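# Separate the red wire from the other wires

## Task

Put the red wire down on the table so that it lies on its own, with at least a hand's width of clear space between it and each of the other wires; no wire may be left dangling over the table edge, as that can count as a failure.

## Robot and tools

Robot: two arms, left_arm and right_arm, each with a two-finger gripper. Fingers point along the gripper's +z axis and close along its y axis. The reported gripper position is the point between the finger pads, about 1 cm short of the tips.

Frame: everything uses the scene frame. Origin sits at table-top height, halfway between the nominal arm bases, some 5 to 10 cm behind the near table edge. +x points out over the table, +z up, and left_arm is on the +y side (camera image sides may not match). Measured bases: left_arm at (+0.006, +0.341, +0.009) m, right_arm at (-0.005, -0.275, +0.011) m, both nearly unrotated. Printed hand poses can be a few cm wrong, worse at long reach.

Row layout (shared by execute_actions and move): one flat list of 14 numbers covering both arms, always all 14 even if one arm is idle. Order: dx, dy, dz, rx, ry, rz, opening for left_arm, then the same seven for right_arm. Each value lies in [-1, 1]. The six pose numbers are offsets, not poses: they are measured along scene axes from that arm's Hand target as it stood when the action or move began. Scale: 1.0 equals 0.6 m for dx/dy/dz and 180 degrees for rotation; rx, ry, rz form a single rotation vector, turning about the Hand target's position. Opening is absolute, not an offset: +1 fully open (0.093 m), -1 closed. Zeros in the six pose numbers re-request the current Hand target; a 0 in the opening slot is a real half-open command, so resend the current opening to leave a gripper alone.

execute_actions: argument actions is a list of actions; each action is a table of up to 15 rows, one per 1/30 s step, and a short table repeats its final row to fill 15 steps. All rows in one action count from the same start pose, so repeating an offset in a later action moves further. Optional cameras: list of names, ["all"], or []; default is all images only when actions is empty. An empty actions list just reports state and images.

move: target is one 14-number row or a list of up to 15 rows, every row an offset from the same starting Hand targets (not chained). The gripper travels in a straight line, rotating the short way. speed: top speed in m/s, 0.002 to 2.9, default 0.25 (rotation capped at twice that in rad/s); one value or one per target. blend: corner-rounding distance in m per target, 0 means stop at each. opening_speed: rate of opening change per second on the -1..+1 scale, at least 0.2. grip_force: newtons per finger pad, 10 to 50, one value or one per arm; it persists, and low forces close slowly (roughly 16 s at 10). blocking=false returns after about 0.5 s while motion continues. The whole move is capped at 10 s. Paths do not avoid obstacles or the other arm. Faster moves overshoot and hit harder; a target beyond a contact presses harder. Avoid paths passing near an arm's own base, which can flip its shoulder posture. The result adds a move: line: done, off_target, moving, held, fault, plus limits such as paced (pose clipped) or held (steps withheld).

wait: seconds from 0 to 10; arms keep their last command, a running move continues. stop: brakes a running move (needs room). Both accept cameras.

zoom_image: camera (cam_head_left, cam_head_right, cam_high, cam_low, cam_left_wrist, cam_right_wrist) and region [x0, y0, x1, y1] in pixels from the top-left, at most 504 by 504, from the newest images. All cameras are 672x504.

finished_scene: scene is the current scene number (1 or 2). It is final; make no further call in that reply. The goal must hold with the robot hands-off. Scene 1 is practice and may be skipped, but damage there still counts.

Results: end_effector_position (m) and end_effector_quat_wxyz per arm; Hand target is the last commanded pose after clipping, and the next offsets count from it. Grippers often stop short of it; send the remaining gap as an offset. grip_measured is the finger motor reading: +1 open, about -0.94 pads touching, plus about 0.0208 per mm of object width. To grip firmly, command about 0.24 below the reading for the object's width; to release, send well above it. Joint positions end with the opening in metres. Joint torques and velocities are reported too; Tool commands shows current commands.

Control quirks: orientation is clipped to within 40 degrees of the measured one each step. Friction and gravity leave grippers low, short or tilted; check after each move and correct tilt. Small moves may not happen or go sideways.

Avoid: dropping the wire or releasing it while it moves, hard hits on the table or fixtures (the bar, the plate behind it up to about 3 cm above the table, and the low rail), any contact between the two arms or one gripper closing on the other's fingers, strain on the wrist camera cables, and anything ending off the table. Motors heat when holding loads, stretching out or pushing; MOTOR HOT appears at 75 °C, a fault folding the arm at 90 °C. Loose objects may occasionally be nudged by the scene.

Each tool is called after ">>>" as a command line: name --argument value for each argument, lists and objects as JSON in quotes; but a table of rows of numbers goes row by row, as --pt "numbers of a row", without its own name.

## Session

>>> execute_actions --actions '[]' --cameras '["cam_low","cam_high"]'

>>> zoom_image --camera "cam_low" --region '[260, 120, 440, 270]'

>>> zoom_image --camera "cam_high" --region '[290, 160, 410, 260]'

Scene clock: 0.00 s.
left_arm: end_effector_position=(+0.3776, +0.3314, +0.4145) grip_measured=+1.000 end_effector_quat_wxyz=(+0.710, +0.008, +0.704, -0.002) | right_arm: end_effector_position=(+0.2999, +0.0532, +0.2659) grip_measured=-0.915 end_effector_quat_wxyz=(-0.452, +0.534, -0.557, -0.446)
Joint positions: left_arm=[0 1.047 1.047 0 0 0 0.093] | right_arm=[0.477 1.538 1.084 0.153 -1.045 -0.274 0.001]
Joint velocities: within noise
Joint torques (N m): no reading
Heat: left arm: 31 °C; right arm: 29 °C.
Hand target: left_arm +0.3753, +0.3316, +0.4263; +0.721, +0.008, +0.693, -0.002 | right_arm +0.2997, +0.0523, +0.2706; -0.456, +0.535, -0.555, -0.445
Tool commands: left_gripper/opening=+1.0 right_gripper/opening=-0.92224
Images, in order (width x height): cam_high 672x504, cam_low 672x504.

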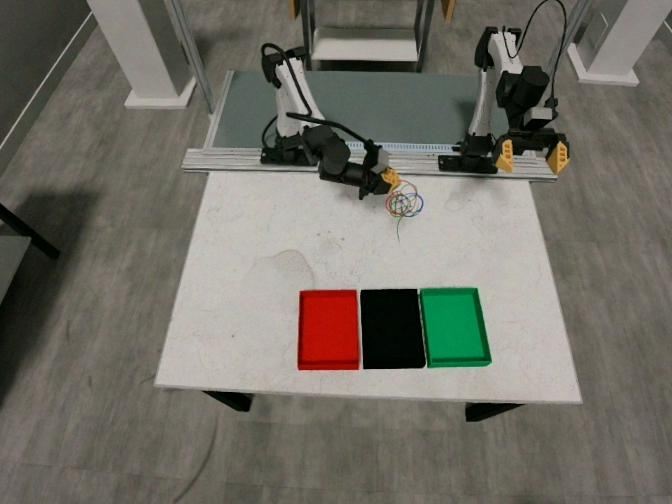

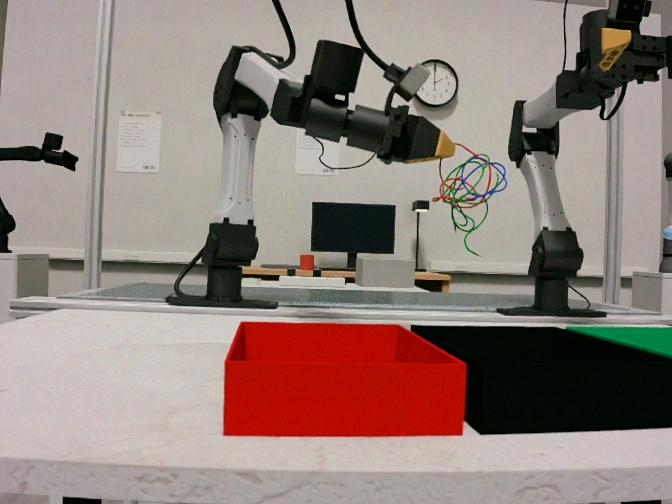

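Scaled by 2.800 from the camera's 672x504 image, which has a finer 960x720 frame.

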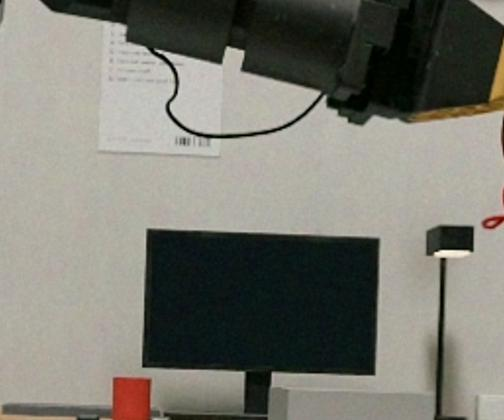

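Scaled by 4.200 from the camera's 672x504 image, which has a finer 960x720 frame.

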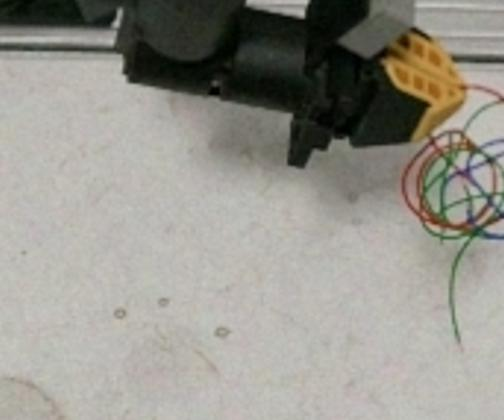

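>>> move --target '[-0.158,-0.13,-0.34,0,0,-0.305,0.3,0,0,0,0,0,0,-0.922]' --speed 0.35 --cameras '["cam_low","cam_high","cam_left_wrist"]'

>>> zoom_image --camera "cam_low" --region '[400, 100, 580, 270]'

>>> zoom_image --camera "cam_high" --region '[360, 140, 500, 260]'

Scene clock: 6.77 s.
left_arm: end_effector_position=(+0.2818, +0.2521, +0.2248) grip_measured=+0.302 end_effector_quat_wxyz=(+0.639, +0.328, +0.611, -0.334) | right_arm: end_effector_position=(+0.2999, +0.0532, +0.2659) grip_measured=-0.915 end_effector_quat_wxyz=(-0.452, +0.534, -0.557, -0.446)
Joint positions: left_arm=[0.295 1.199 0.262 1.068 1.251 -0.124 0.06] | right_arm=[0.477 1.538 1.084 0.152 -1.045 -0.274 0.001]
Joint torques (N m): left_arm=[0.39 -1.81 4.53 1.79 -0.12 -0.18] | right_arm=[-0.06 -7.46 7.43 1.89 -0.1 0.09]
Heat: left arm: 31 °C; right arm: 31 °C.
Hand target: left_arm +0.2804, +0.2535, +0.2222; +0.639, +0.327, +0.611, -0.334 | right_arm +0.2997, +0.0523, +0.2706; -0.456, +0.535, -0.555, -0.445
Off the commanded pose: left_arm 0.003 m, 0 deg | right_arm 0.005 m, 1 deg.
move: done
Images, in order (width x height): cam_high 672x504, cam_low 672x504, cam_left_wrist 672x504.

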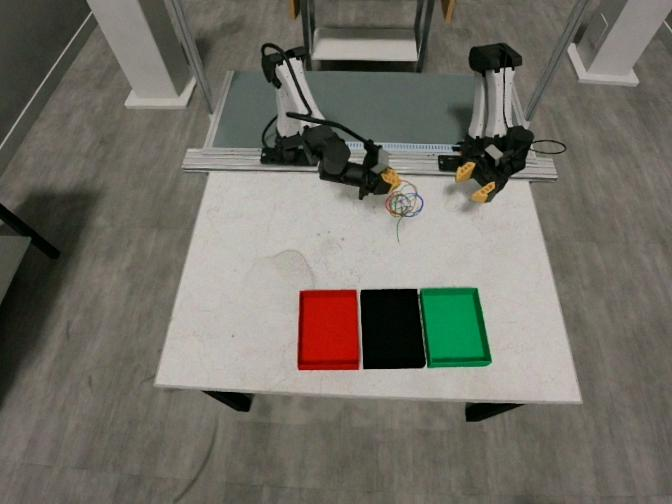

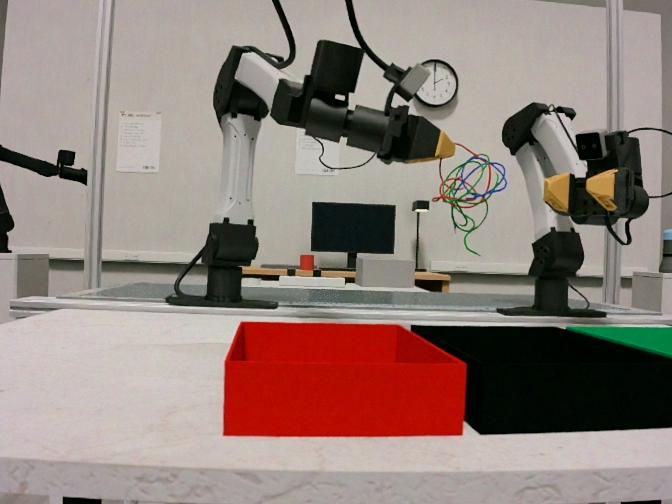

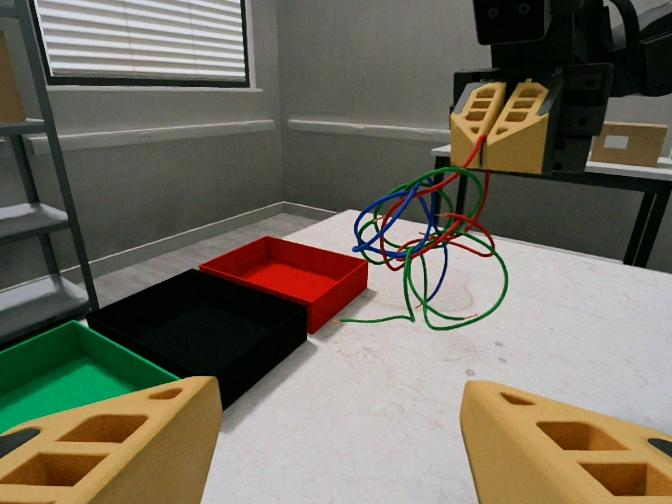

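Scaled by 2.800 from the camera's 672x504 image, which has a finer 960x720 frame.

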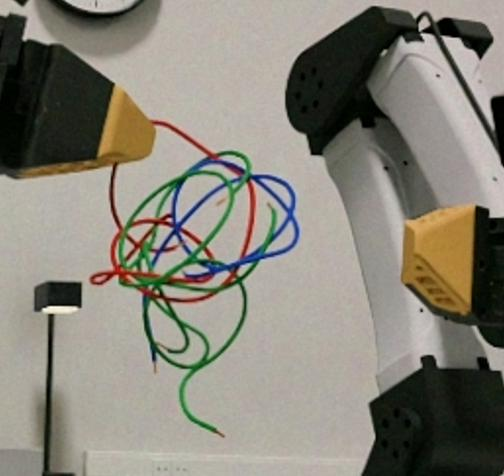

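Scaled by 3.600 from the camera's 672x504 image, which has a finer 960x720 frame.

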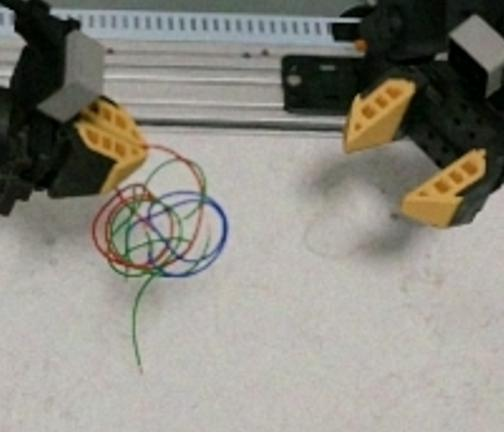

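>>> move --pt "0.045 -0.05 0.037 0 0 -0.12 0.3 0 0 0 0 0 0 -0.922" --pt "0.052 -0.128 0.037 0 0 -0.12 0.3 0 0 0 0 0 0 -0.922" --speed 0.2 --blend '[0.02,0]' --cameras '["cam_low","cam_high","cam_left_wrist"]'

>>> zoom_image --camera "cam_low" --region '[400, 100, 580, 270]'

>>> zoom_image --camera "cam_high" --region '[360, 140, 500, 260]'

Scene clock: 16.43 s.
left_arm: end_effector_position=(+0.3039, +0.1778, +0.2331) grip_measured=+0.302 end_effector_quat_wxyz=(+0.551, +0.426, +0.551, -0.460) | right_arm: end_effector_position=(+0.2999, +0.0532, +0.2659) grip_measured=-0.915 end_effector_quat_wxyz=(-0.452, +0.534, -0.557, -0.446)
Joint positions: left_arm=[0.028 1.529 0.525 1.189 1.363 -0.228 0.06] | right_arm=[0.477 1.538 1.084 0.152 -1.045 -0.274 0.001]
Joint torques (N m): left_arm=[-0.49 -4.78 8.62 1.5 -0.31 -0.03] | right_arm=[-0.05 -7.46 7.43 1.88 -0.1 0.09]
Heat: left arm: 31 °C; right arm: 32 °C.
Hand target: left_arm +0.3117, +0.1768, +0.2445; +0.565, +0.435, +0.539, -0.448 | right_arm +0.2997, +0.0523, +0.2706; -0.456, +0.535, -0.555, -0.445
Off the commanded pose: left_arm 0.014 m, 3 deg | right_arm 0.005 m, 0 deg.
move: off_target (left_arm)
Images, in order (width x height): cam_high 672x504, cam_low 672x504, cam_left_wrist 672x504.

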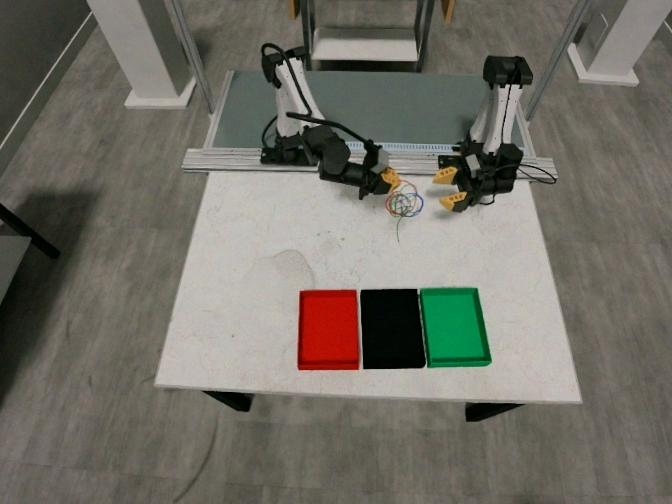

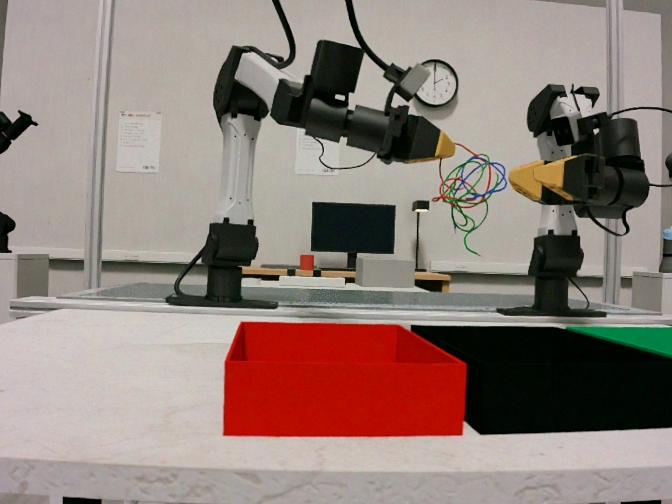

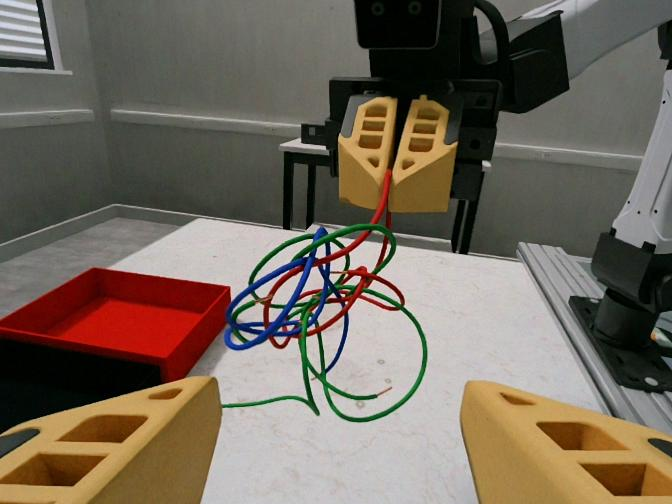

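Scaled by 2.800 from the camera's 672x504 image, which has a finer 960x720 frame.

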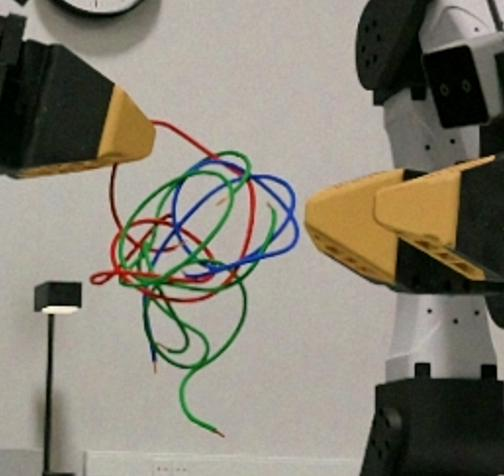

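Scaled by 3.600 from the camera's 672x504 image, which has a finer 960x720 frame.

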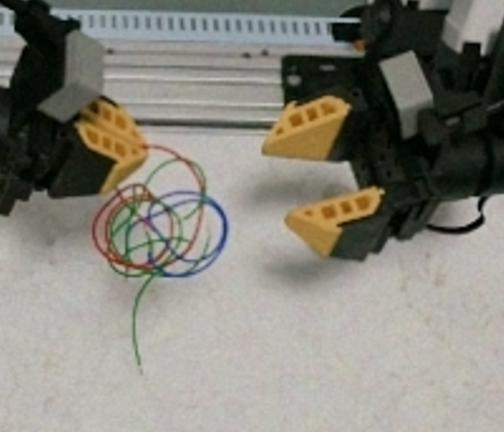

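>>> move --target '[0.058,-0.058,0,0,0,-0.055,0.2,0,0,0,0,0,0,-0.922]' --speed 0.12 --cameras '["cam_low","cam_high","cam_left_wrist"]'

>>> zoom_image --camera "cam_low" --region '[400, 100, 580, 270]'

>>> zoom_image --camera "cam_high" --region '[360, 140, 500, 260]'

Scene clock: 26.07 s.
left_arm: end_effector_position=(+0.3432, +0.1446, +0.2354) grip_measured=+0.202 end_effector_quat_wxyz=(+0.515, +0.468, +0.515, -0.499) | right_arm: end_effector_position=(+0.2999, +0.0532, +0.2659) grip_measured=-0.915 end_effector_quat_wxyz=(-0.452, +0.534, -0.557, -0.446)
Joint positions: left_arm=[-0.064 1.777 0.784 1.254 1.423 -0.3 0.055] | right_arm=[0.477 1.538 1.084 0.152 -1.045 -0.274 0.001]
Joint torques (N m): left_arm=[-0.65 -6.74 8.03 1.59 -0.2 -0.19] | right_arm=[-0.05 -7.46 7.41 1.89 -0.1 0.09]
Heat: left arm: 32 °C; right arm: 34 °C.
Hand target: left_arm +0.3465, +0.1420, +0.2445; +0.524, +0.480, +0.500, -0.495 | right_arm +0.2997, +0.0523, +0.2706; -0.456, +0.535, -0.555, -0.445
Off the commanded pose: left_arm 0.010 m, 3 deg | right_arm 0.005 m, 0 deg.
move: off_target (left_arm)
Images, in order (width x height): cam_high 672x504, cam_low 672x504, cam_left_wrist 672x504.

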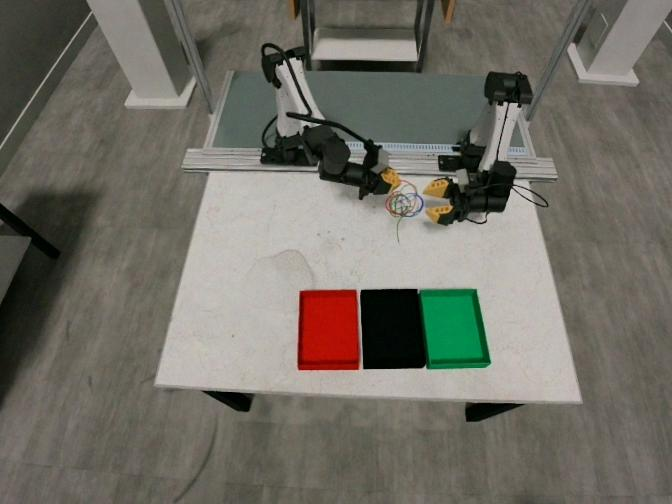

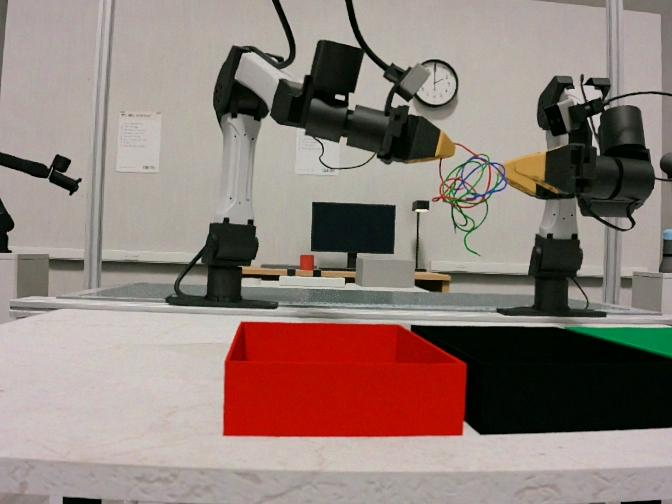

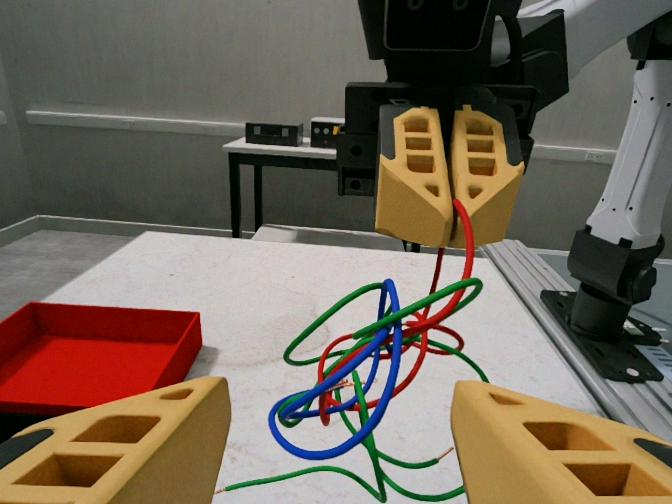

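Scaled by 2.800 from the camera's 672x504 image, which has a finer 960x720 frame.

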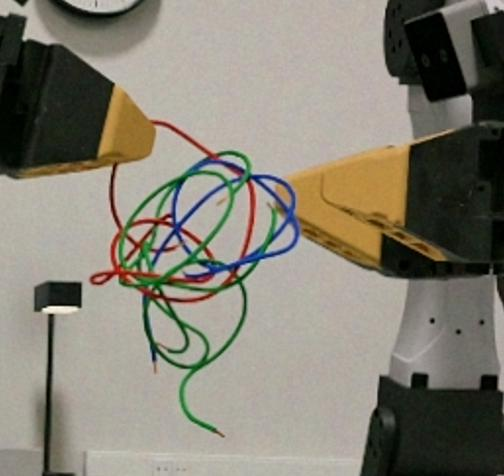

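Scaled by 3.600 from the camera's 672x504 image, which has a finer 960x720 frame.

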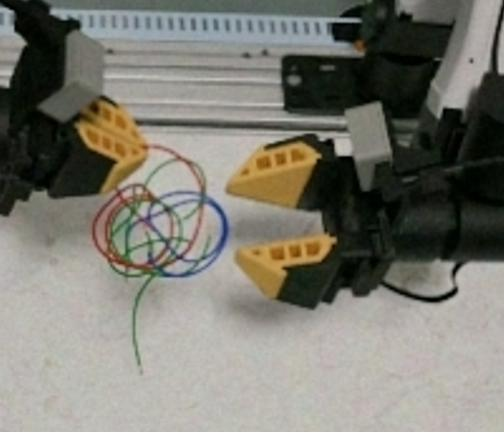

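>>> move --pt "0.002 -0.02 0 0 0 0 0.2 0 0 0 0 0 0 -0.922" --pt "0.002 -0.02 0 0 0 0 -1 0 0 0 0 0 0 -0.922" --speed 0.12 --opening_speed 1.2 --cameras '["cam_low","cam_high","cam_left_wrist"]'

>>> zoom_image --camera "cam_low" --region '[400, 100, 580, 270]'

>>> zoom_image --camera "cam_left_wrist" --region '[220, 180, 520, 480]'

Scene clock: 31.80 s.
left_arm: end_effector_position=(+0.3411, +0.1322, +0.2361) grip_measured=-0.973 end_effector_quat_wxyz=(+0.512, +0.473, +0.509, -0.504) | right_arm: end_effector_position=(+0.2999, +0.0532, +0.2659) grip_measured=-0.915 end_effector_quat_wxyz=(-0.452, +0.534, -0.557, -0.446)
Joint positions: left_arm=[-0.101 1.782 0.794 1.241 1.405 -0.288 0] | right_arm=[0.477 1.538 1.084 0.152 -1.045 -0.274 0.001]
Joint torques (N m): left_arm=[-0.51 -6.93 8.14 1.41 -0.34 -0.05] | right_arm=[-0.05 -7.46 7.43 1.89 -0.1 0.09]
Heat: left arm: 32 °C; right arm: 34 °C.
Hand target: left_arm +0.3477, +0.1300, +0.2445; +0.524, +0.480, +0.499, -0.495 | right_arm +0.2997, +0.0523, +0.2706; -0.456, +0.535, -0.555, -0.445
Off the commanded pose: left_arm 0.011 m, 2 deg | right_arm 0.005 m, 0 deg.
move: off_target (left_arm); target 2's new opening was sent with left_arm's hand 0.011 m and 2 deg from that target
Images, in order (width x height): cam_high 672x504, cam_low 672x504, cam_left_wrist 672x504.

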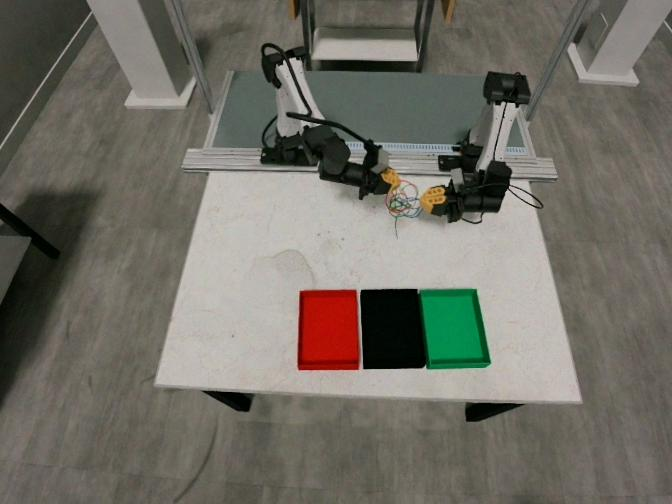

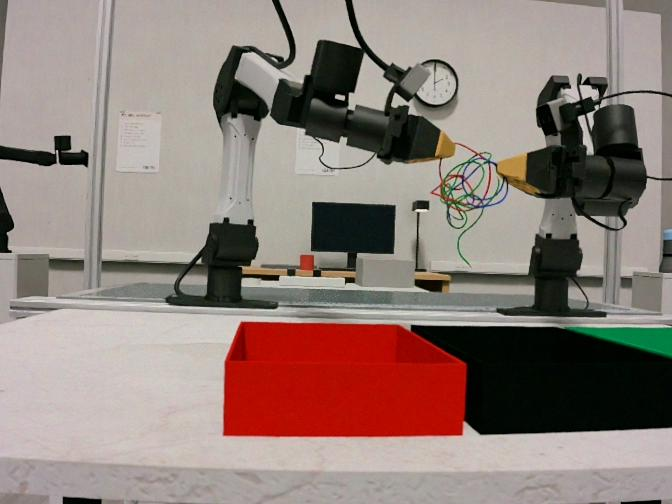

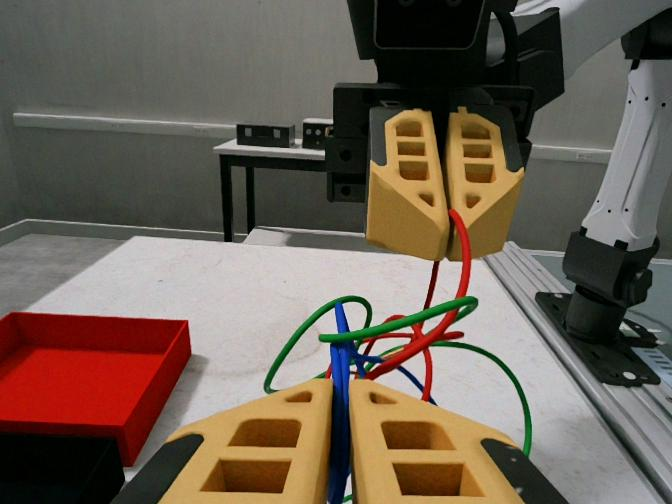

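Scaled by 2.800 from the camera's 672x504 image, which has a finer 960x720 frame.

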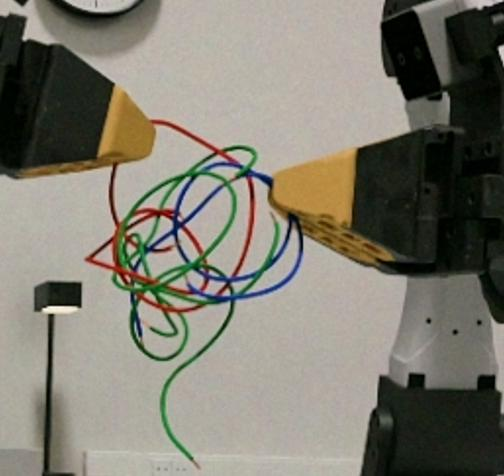

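Scaled by 1.680 from the camera's 672x504 image, which has a finer 960x720 frame.

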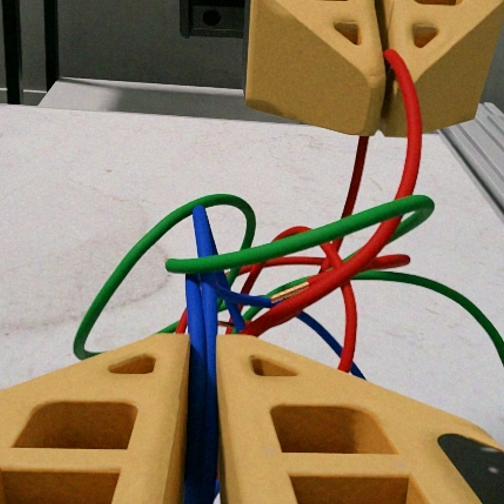

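>>> move --target '[-0.02,0.25,-0.03,0,0,0.2,-1,0.05,-0.24,0,0,0,0,-0.922]' --speed 0.12 --cameras '["cam_low","cam_high","cam_left_wrist"]'

>>> zoom_image --camera "cam_low" --region '[320, 100, 560, 340]'

Scene clock: 38.50 s.
left_arm: end_effector_position=(+0.3375, +0.2773, +0.2229) grip_measured=-0.973 end_effector_quat_wxyz=(+0.643, +0.302, +0.626, -0.322) | right_arm: end_effector_position=(+0.3254, -0.0892, +0.2658) grip_measured=-0.915 end_effector_quat_wxyz=(-0.450, +0.531, -0.563, -0.445)
Joint positions: left_arm=[0.317 1.453 0.431 1.123 1.213 -0.121 0] | right_arm=[0.028 1.635 1.352 -0.902 -1.402 -1.182 0.001]
Joint torques (N m): left_arm=[0.38 -6.56 4.31 1.66 -0.29 -0.04] | right_arm=[-0.65 -5.91 8.12 0.84 -0.67 -0.07]
Heat: left arm: 33 °C; right arm: 35 °C.
Hand target: left_arm +0.3357, +0.2800, +0.2264; +0.652, +0.302, +0.623, -0.309 | right_arm +0.3297, -0.0917, +0.2706; -0.456, +0.535, -0.555, -0.445
Off the commanded pose: left_arm 0.005 m, 2 deg | right_arm 0.007 m, 1 deg.
move: done
Images, in order (width x height): cam_high 672x504, cam_low 672x504, cam_left_wrist 672x504.

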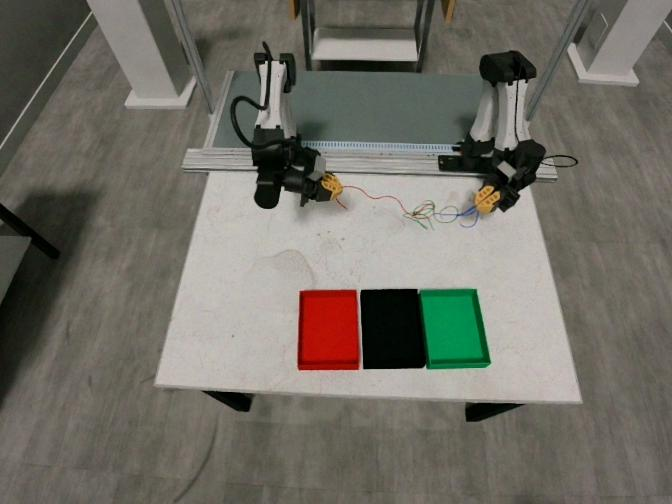

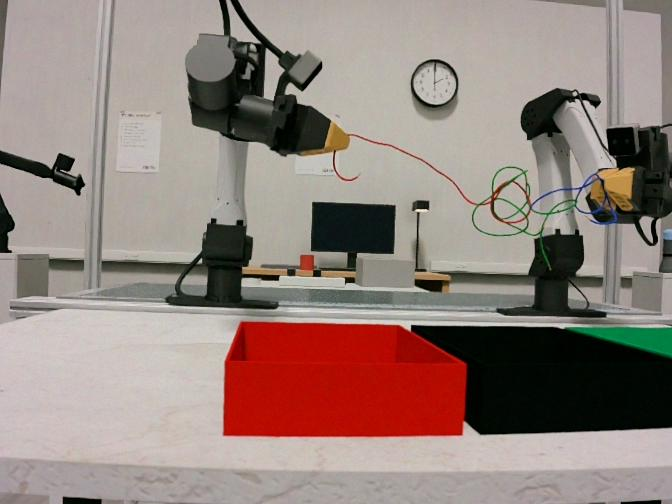

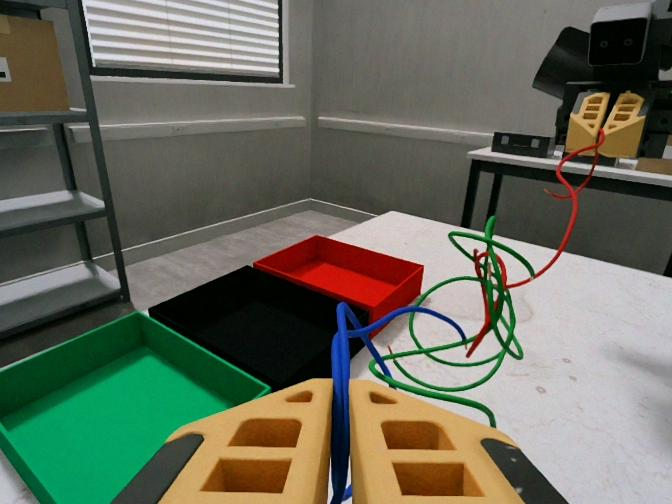

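Scaled by 2.100 from the camera's 672x504 image, which has a finer 960x720 frame.

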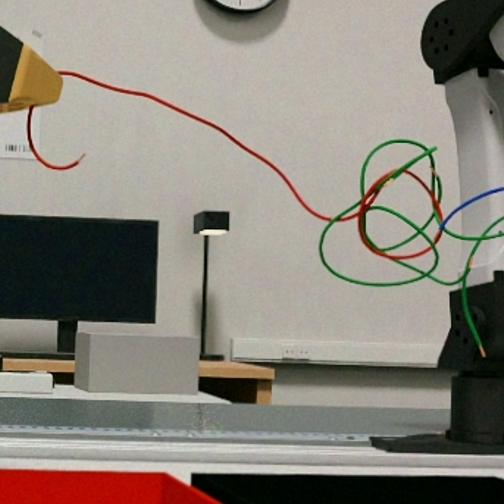

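>>> move --target '[0,0.08,-0.05,0,0,0.06,-1,0.02,-0.25,-0.02,0,0,-0.2,-0.922]' --speed 0.12 --cameras '["cam_low","cam_high","cam_left_wrist"]'

>>> zoom_image --camera "cam_low" --region '[320, 100, 560, 340]'

Scene clock: 44.90 s.
left_arm: end_effector_position=(+0.3362, +0.3250, +0.1981) grip_measured=-0.973 end_effector_quat_wxyz=(+0.673, +0.245, +0.650, -0.255) | right_arm: end_effector_position=(+0.3429, -0.2387, +0.2571) grip_measured=-0.915 end_effector_quat_wxyz=(+0.565, -0.339, +0.691, +0.296)
Joint positions: left_arm=[0.457 1.512 0.335 1.266 1.162 -0.096 0] | right_arm=[-0.421 1.331 0.894 -0.152 -1.323 -0.545 0.001]
Joint torques (N m): left_arm=[0.38 -3.75 3.71 1.9 -0.25 -0.06] | right_arm=[-0.62 -6.32 5.85 1.72 -0.12 0.12]
Heat: left arm: 33 °C; right arm: 35 °C.
Hand target: left_arm +0.3357, +0.3280, +0.1965; +0.678, +0.242, +0.649, -0.246 | right_arm +0.3416, -0.2417, +0.2586; +0.571, -0.337, +0.693, +0.283
Off the commanded pose: left_arm 0.004 m, 1 deg | right_arm 0.004 m, 2 deg.
move: done
Images, in order (width x height): cam_high 672x504, cam_low 672x504, cam_left_wrist 672x504.

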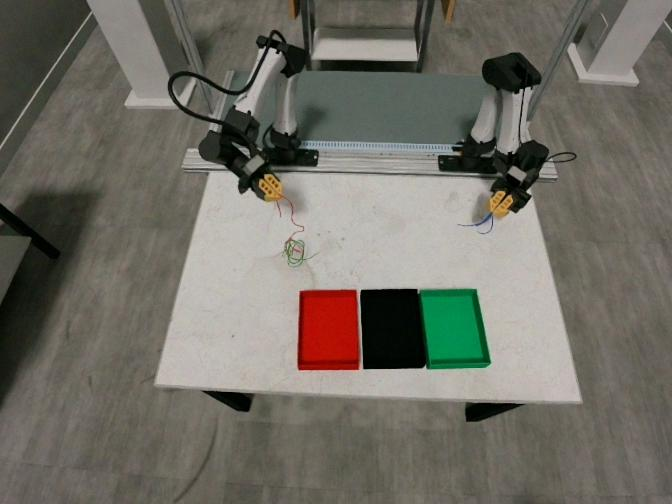

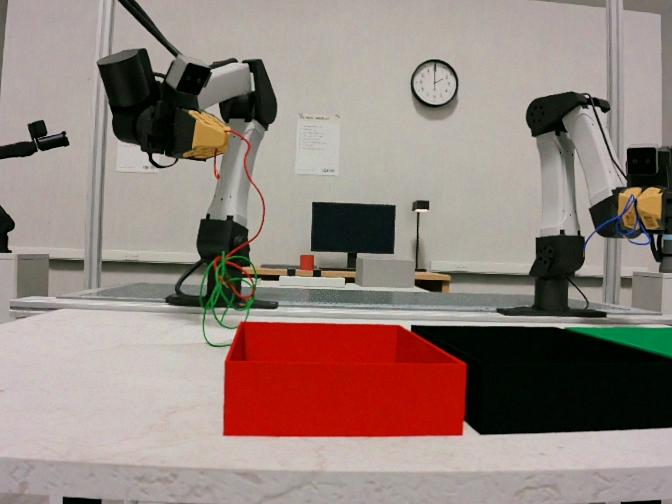

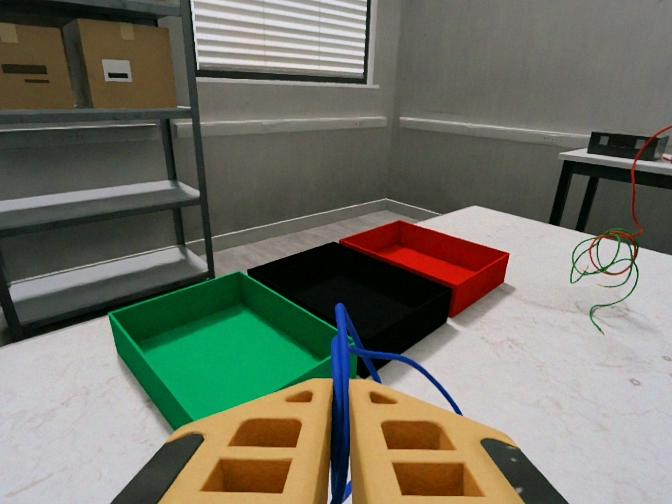

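Scaled by 2.100 from the camera's 672x504 image, which has a finer 960x720 frame.

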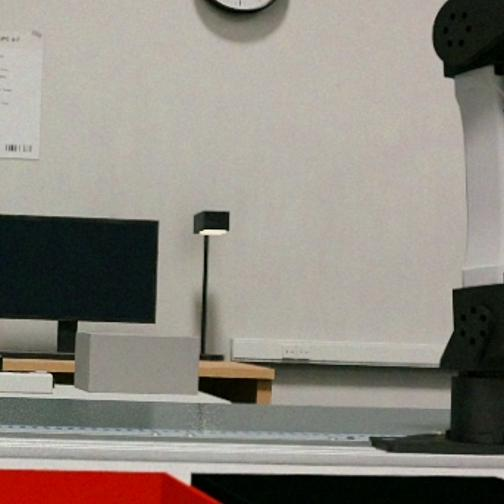

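>>> move --pt "0 0 -0.24 0 0 0 -1 0 0.25 0.1 0 0 0.2 -0.922" --pt "0 0 -0.24 0 0 0 0.2 0 0.25 0.1 0 0 0.2 -0.922" --speed 0.18 --opening_speed 1.2 --cameras '["cam_low","cam_high","cam_left_wrist"]'

>>> zoom_image --camera "cam_low" --region '[320, 100, 560, 340]'

>>> zoom_image --camera "cam_high" --region '[320, 140, 540, 290]'

Scene clock: 52.97 s.
left_arm: end_effector_position=(+0.3300, +0.3235, +0.0443) grip_measured=+0.198 end_effector_quat_wxyz=(+0.604, +0.258, +0.704, -0.270) | right_arm: end_effector_position=(+0.3393, -0.0924, +0.3143) grip_measured=-0.915 end_effector_quat_wxyz=(-0.450, +0.531, -0.565, -0.444)
Joint positions: left_arm=[0.469 2.174 0.318 1.502 1.205 0.25 0.055] | right_arm=[0.011 1.717 1.646 -1.2 -1.404 -1.268 0.001]
Joint torques (N m): left_arm=[0.34 -5.82 2.47 2.34 0.14 -0.06] | right_arm=[0.12 -6.3 7.91 0.68 -0.69 -0.11]
Heat: left arm: 33 °C; right arm: 35 °C.
Hand target: left_arm +0.3357, +0.3280, +0.0525; +0.678, +0.242, +0.649, -0.246 | right_arm +0.3417, -0.0918, +0.3186; -0.456, +0.535, -0.555, -0.445
Off the commanded pose: left_arm 0.011 m, 11 deg | right_arm 0.005 m, 1 deg.
joint sent to its limit (left arm) — joint 4 (wrist pitch), upper limit. The joint targets are off in orientation, not in position.
move: off_target (left_arm); target 2's new opening was sent with left_arm's hand 0.011 m and 11 deg from that target
Images, in order (width x height): cam_high 672x504, cam_low 672x504, cam_left_wrist 672x504.

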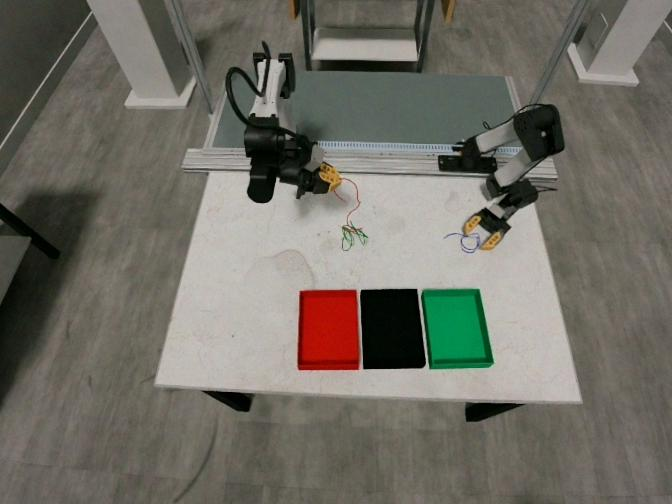

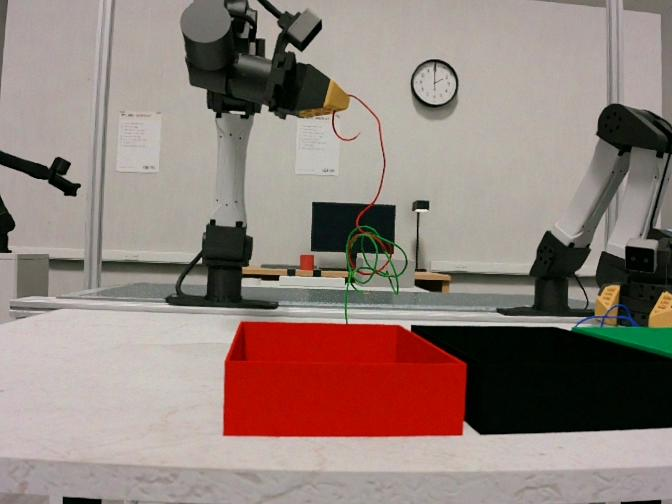

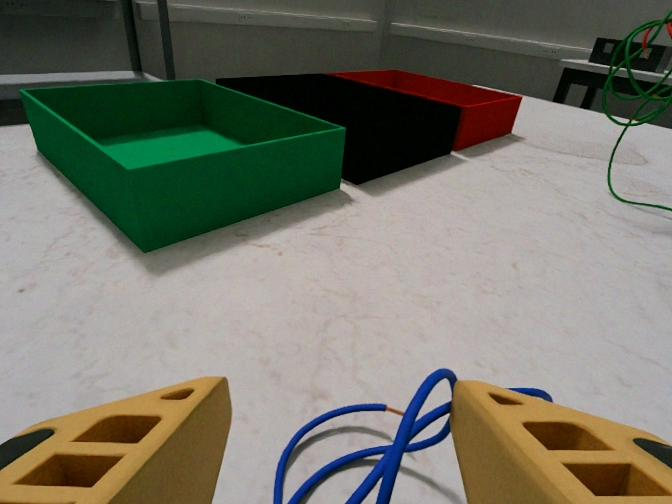

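Scaled by 2.100 from the camera's 672x504 image, which has a finer 960x720 frame.

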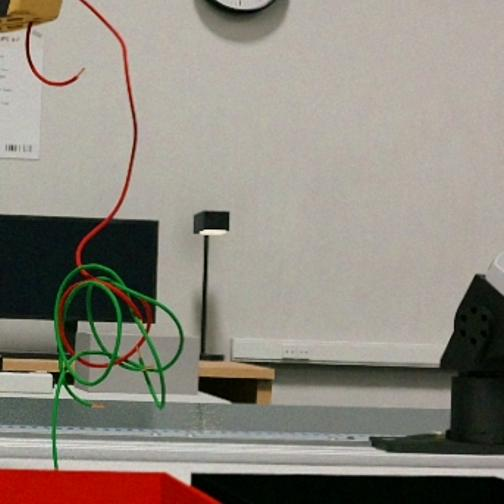

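Scaled by 2.291 from the camera's 672x504 image, which has a finer 960x720 frame.

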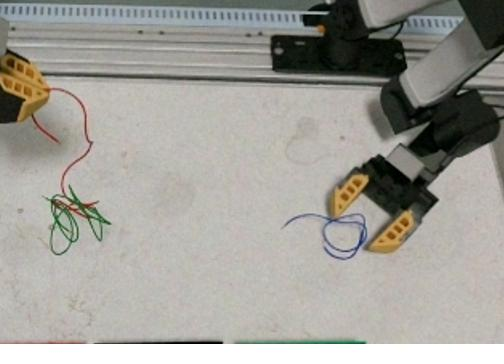

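>>> move --pt "-0.067 0.075 0.01 0 0 0 0.3 0 0 0.05 0 0 0 -0.922" --pt "-0.067 0.06 0.17 0 0 -0.08 0.3 0 0 0.12 0 0 0 -0.922" --pt "0.01 -0.26 0.17 0 0 -0.24 0.3 0 0 0.12 0 0 0 -0.922" --pt "0.01 -0.40 0.165 0 0 -0.26 0.3 0 0 0.12 0 0 0 -0.922" --speed '[0.15,0.25,0.3,0.2]' --blend '[0.015,0.05,0.05,0]' --cameras '["cam_low","cam_high","cam_left_wrist"]'

>>> zoom_image --camera "cam_low" --region '[300, 90, 500, 290]'

>>> zoom_image --camera "cam_high" --region '[310, 150, 450, 270]'

Scene clock: 63.27 s.
left_arm: end_effector_position=(+0.3341, +0.0893, +0.1467) grip_measured=+0.298 end_effector_quat_wxyz=(+0.512, +0.476, +0.508, -0.504) | right_arm: end_effector_position=(+0.3387, -0.0893, +0.3868) grip_measured=-0.915 end_effector_quat_wxyz=(-0.449, +0.533, -0.563, -0.444)
Joint positions: left_arm=[-0.233 2.07 0.725 1.483 1.28 -0.166 0.06] | right_arm=[0.011 1.824 2.085 -1.559 -1.405 -1.298 0.001]
Joint torques (N m): left_arm=[-0.14 -7.92 6.11 1.62 -0.3 -0.05] | right_arm=[-0.62 -6.63 7.08 0.64 -0.71 -0.09]
Heat: left arm: 34 °C; right arm: 35 °C.
Hand target: left_arm +0.3417, +0.0880, +0.1515; +0.524, +0.480, +0.499, -0.495 | right_arm +0.3417, -0.0918, +0.3905; -0.456, +0.535, -0.555, -0.445
Off the commanded pose: left_arm 0.009 m, 2 deg | right_arm 0.005 m, 1 deg.
joint sent to its limit (right arm) — joint 4 (wrist pitch), lower limit. The joint targets still meet the commanded pose.
move: done; blend cut to 0.042 m at target 3
Images, in order (width x height): cam_high 672x504, cam_low 672x504, cam_left_wrist 672x504.

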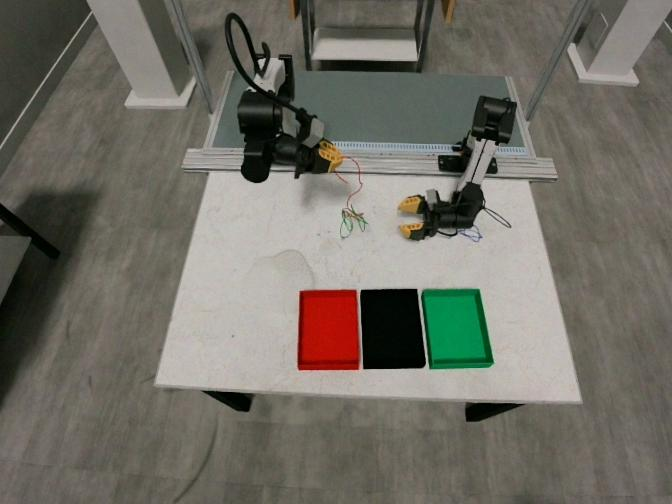

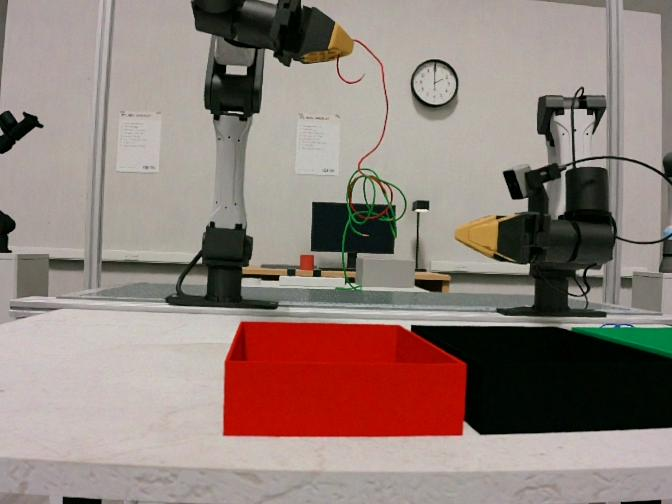

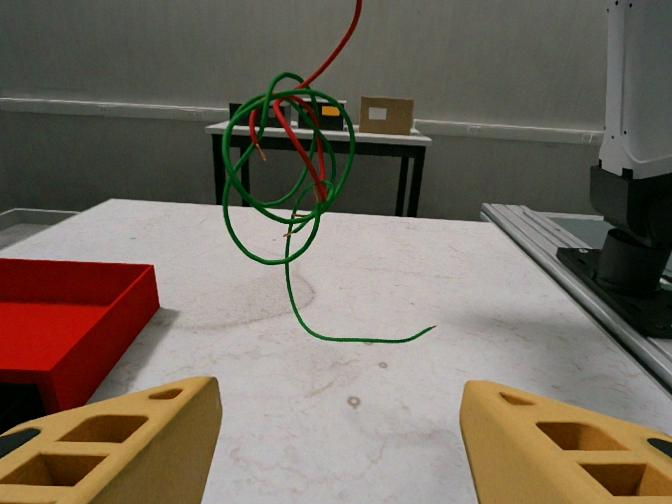

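Scaled by 2.520 from the camera's 672x504 image, which has a finer 960x720 frame.

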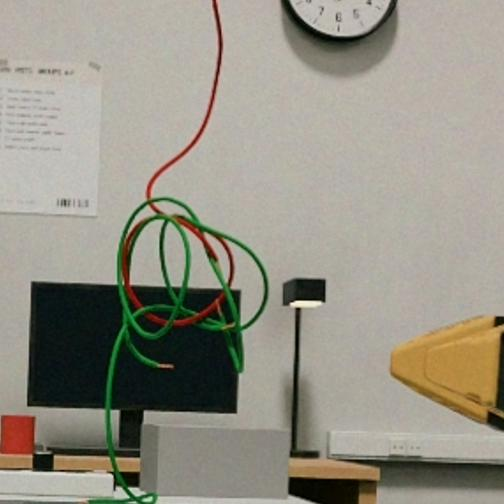

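Scaled by 3.600 from the camera's 672x504 image, which has a finer 960x720 frame.

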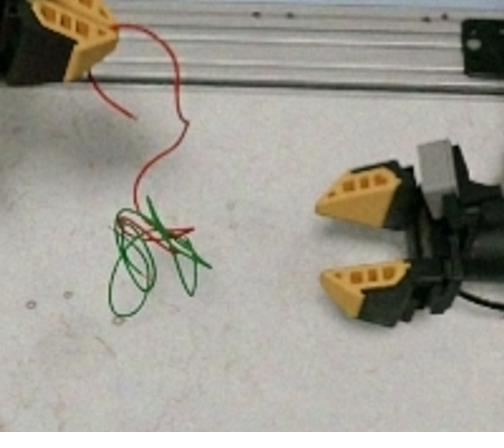

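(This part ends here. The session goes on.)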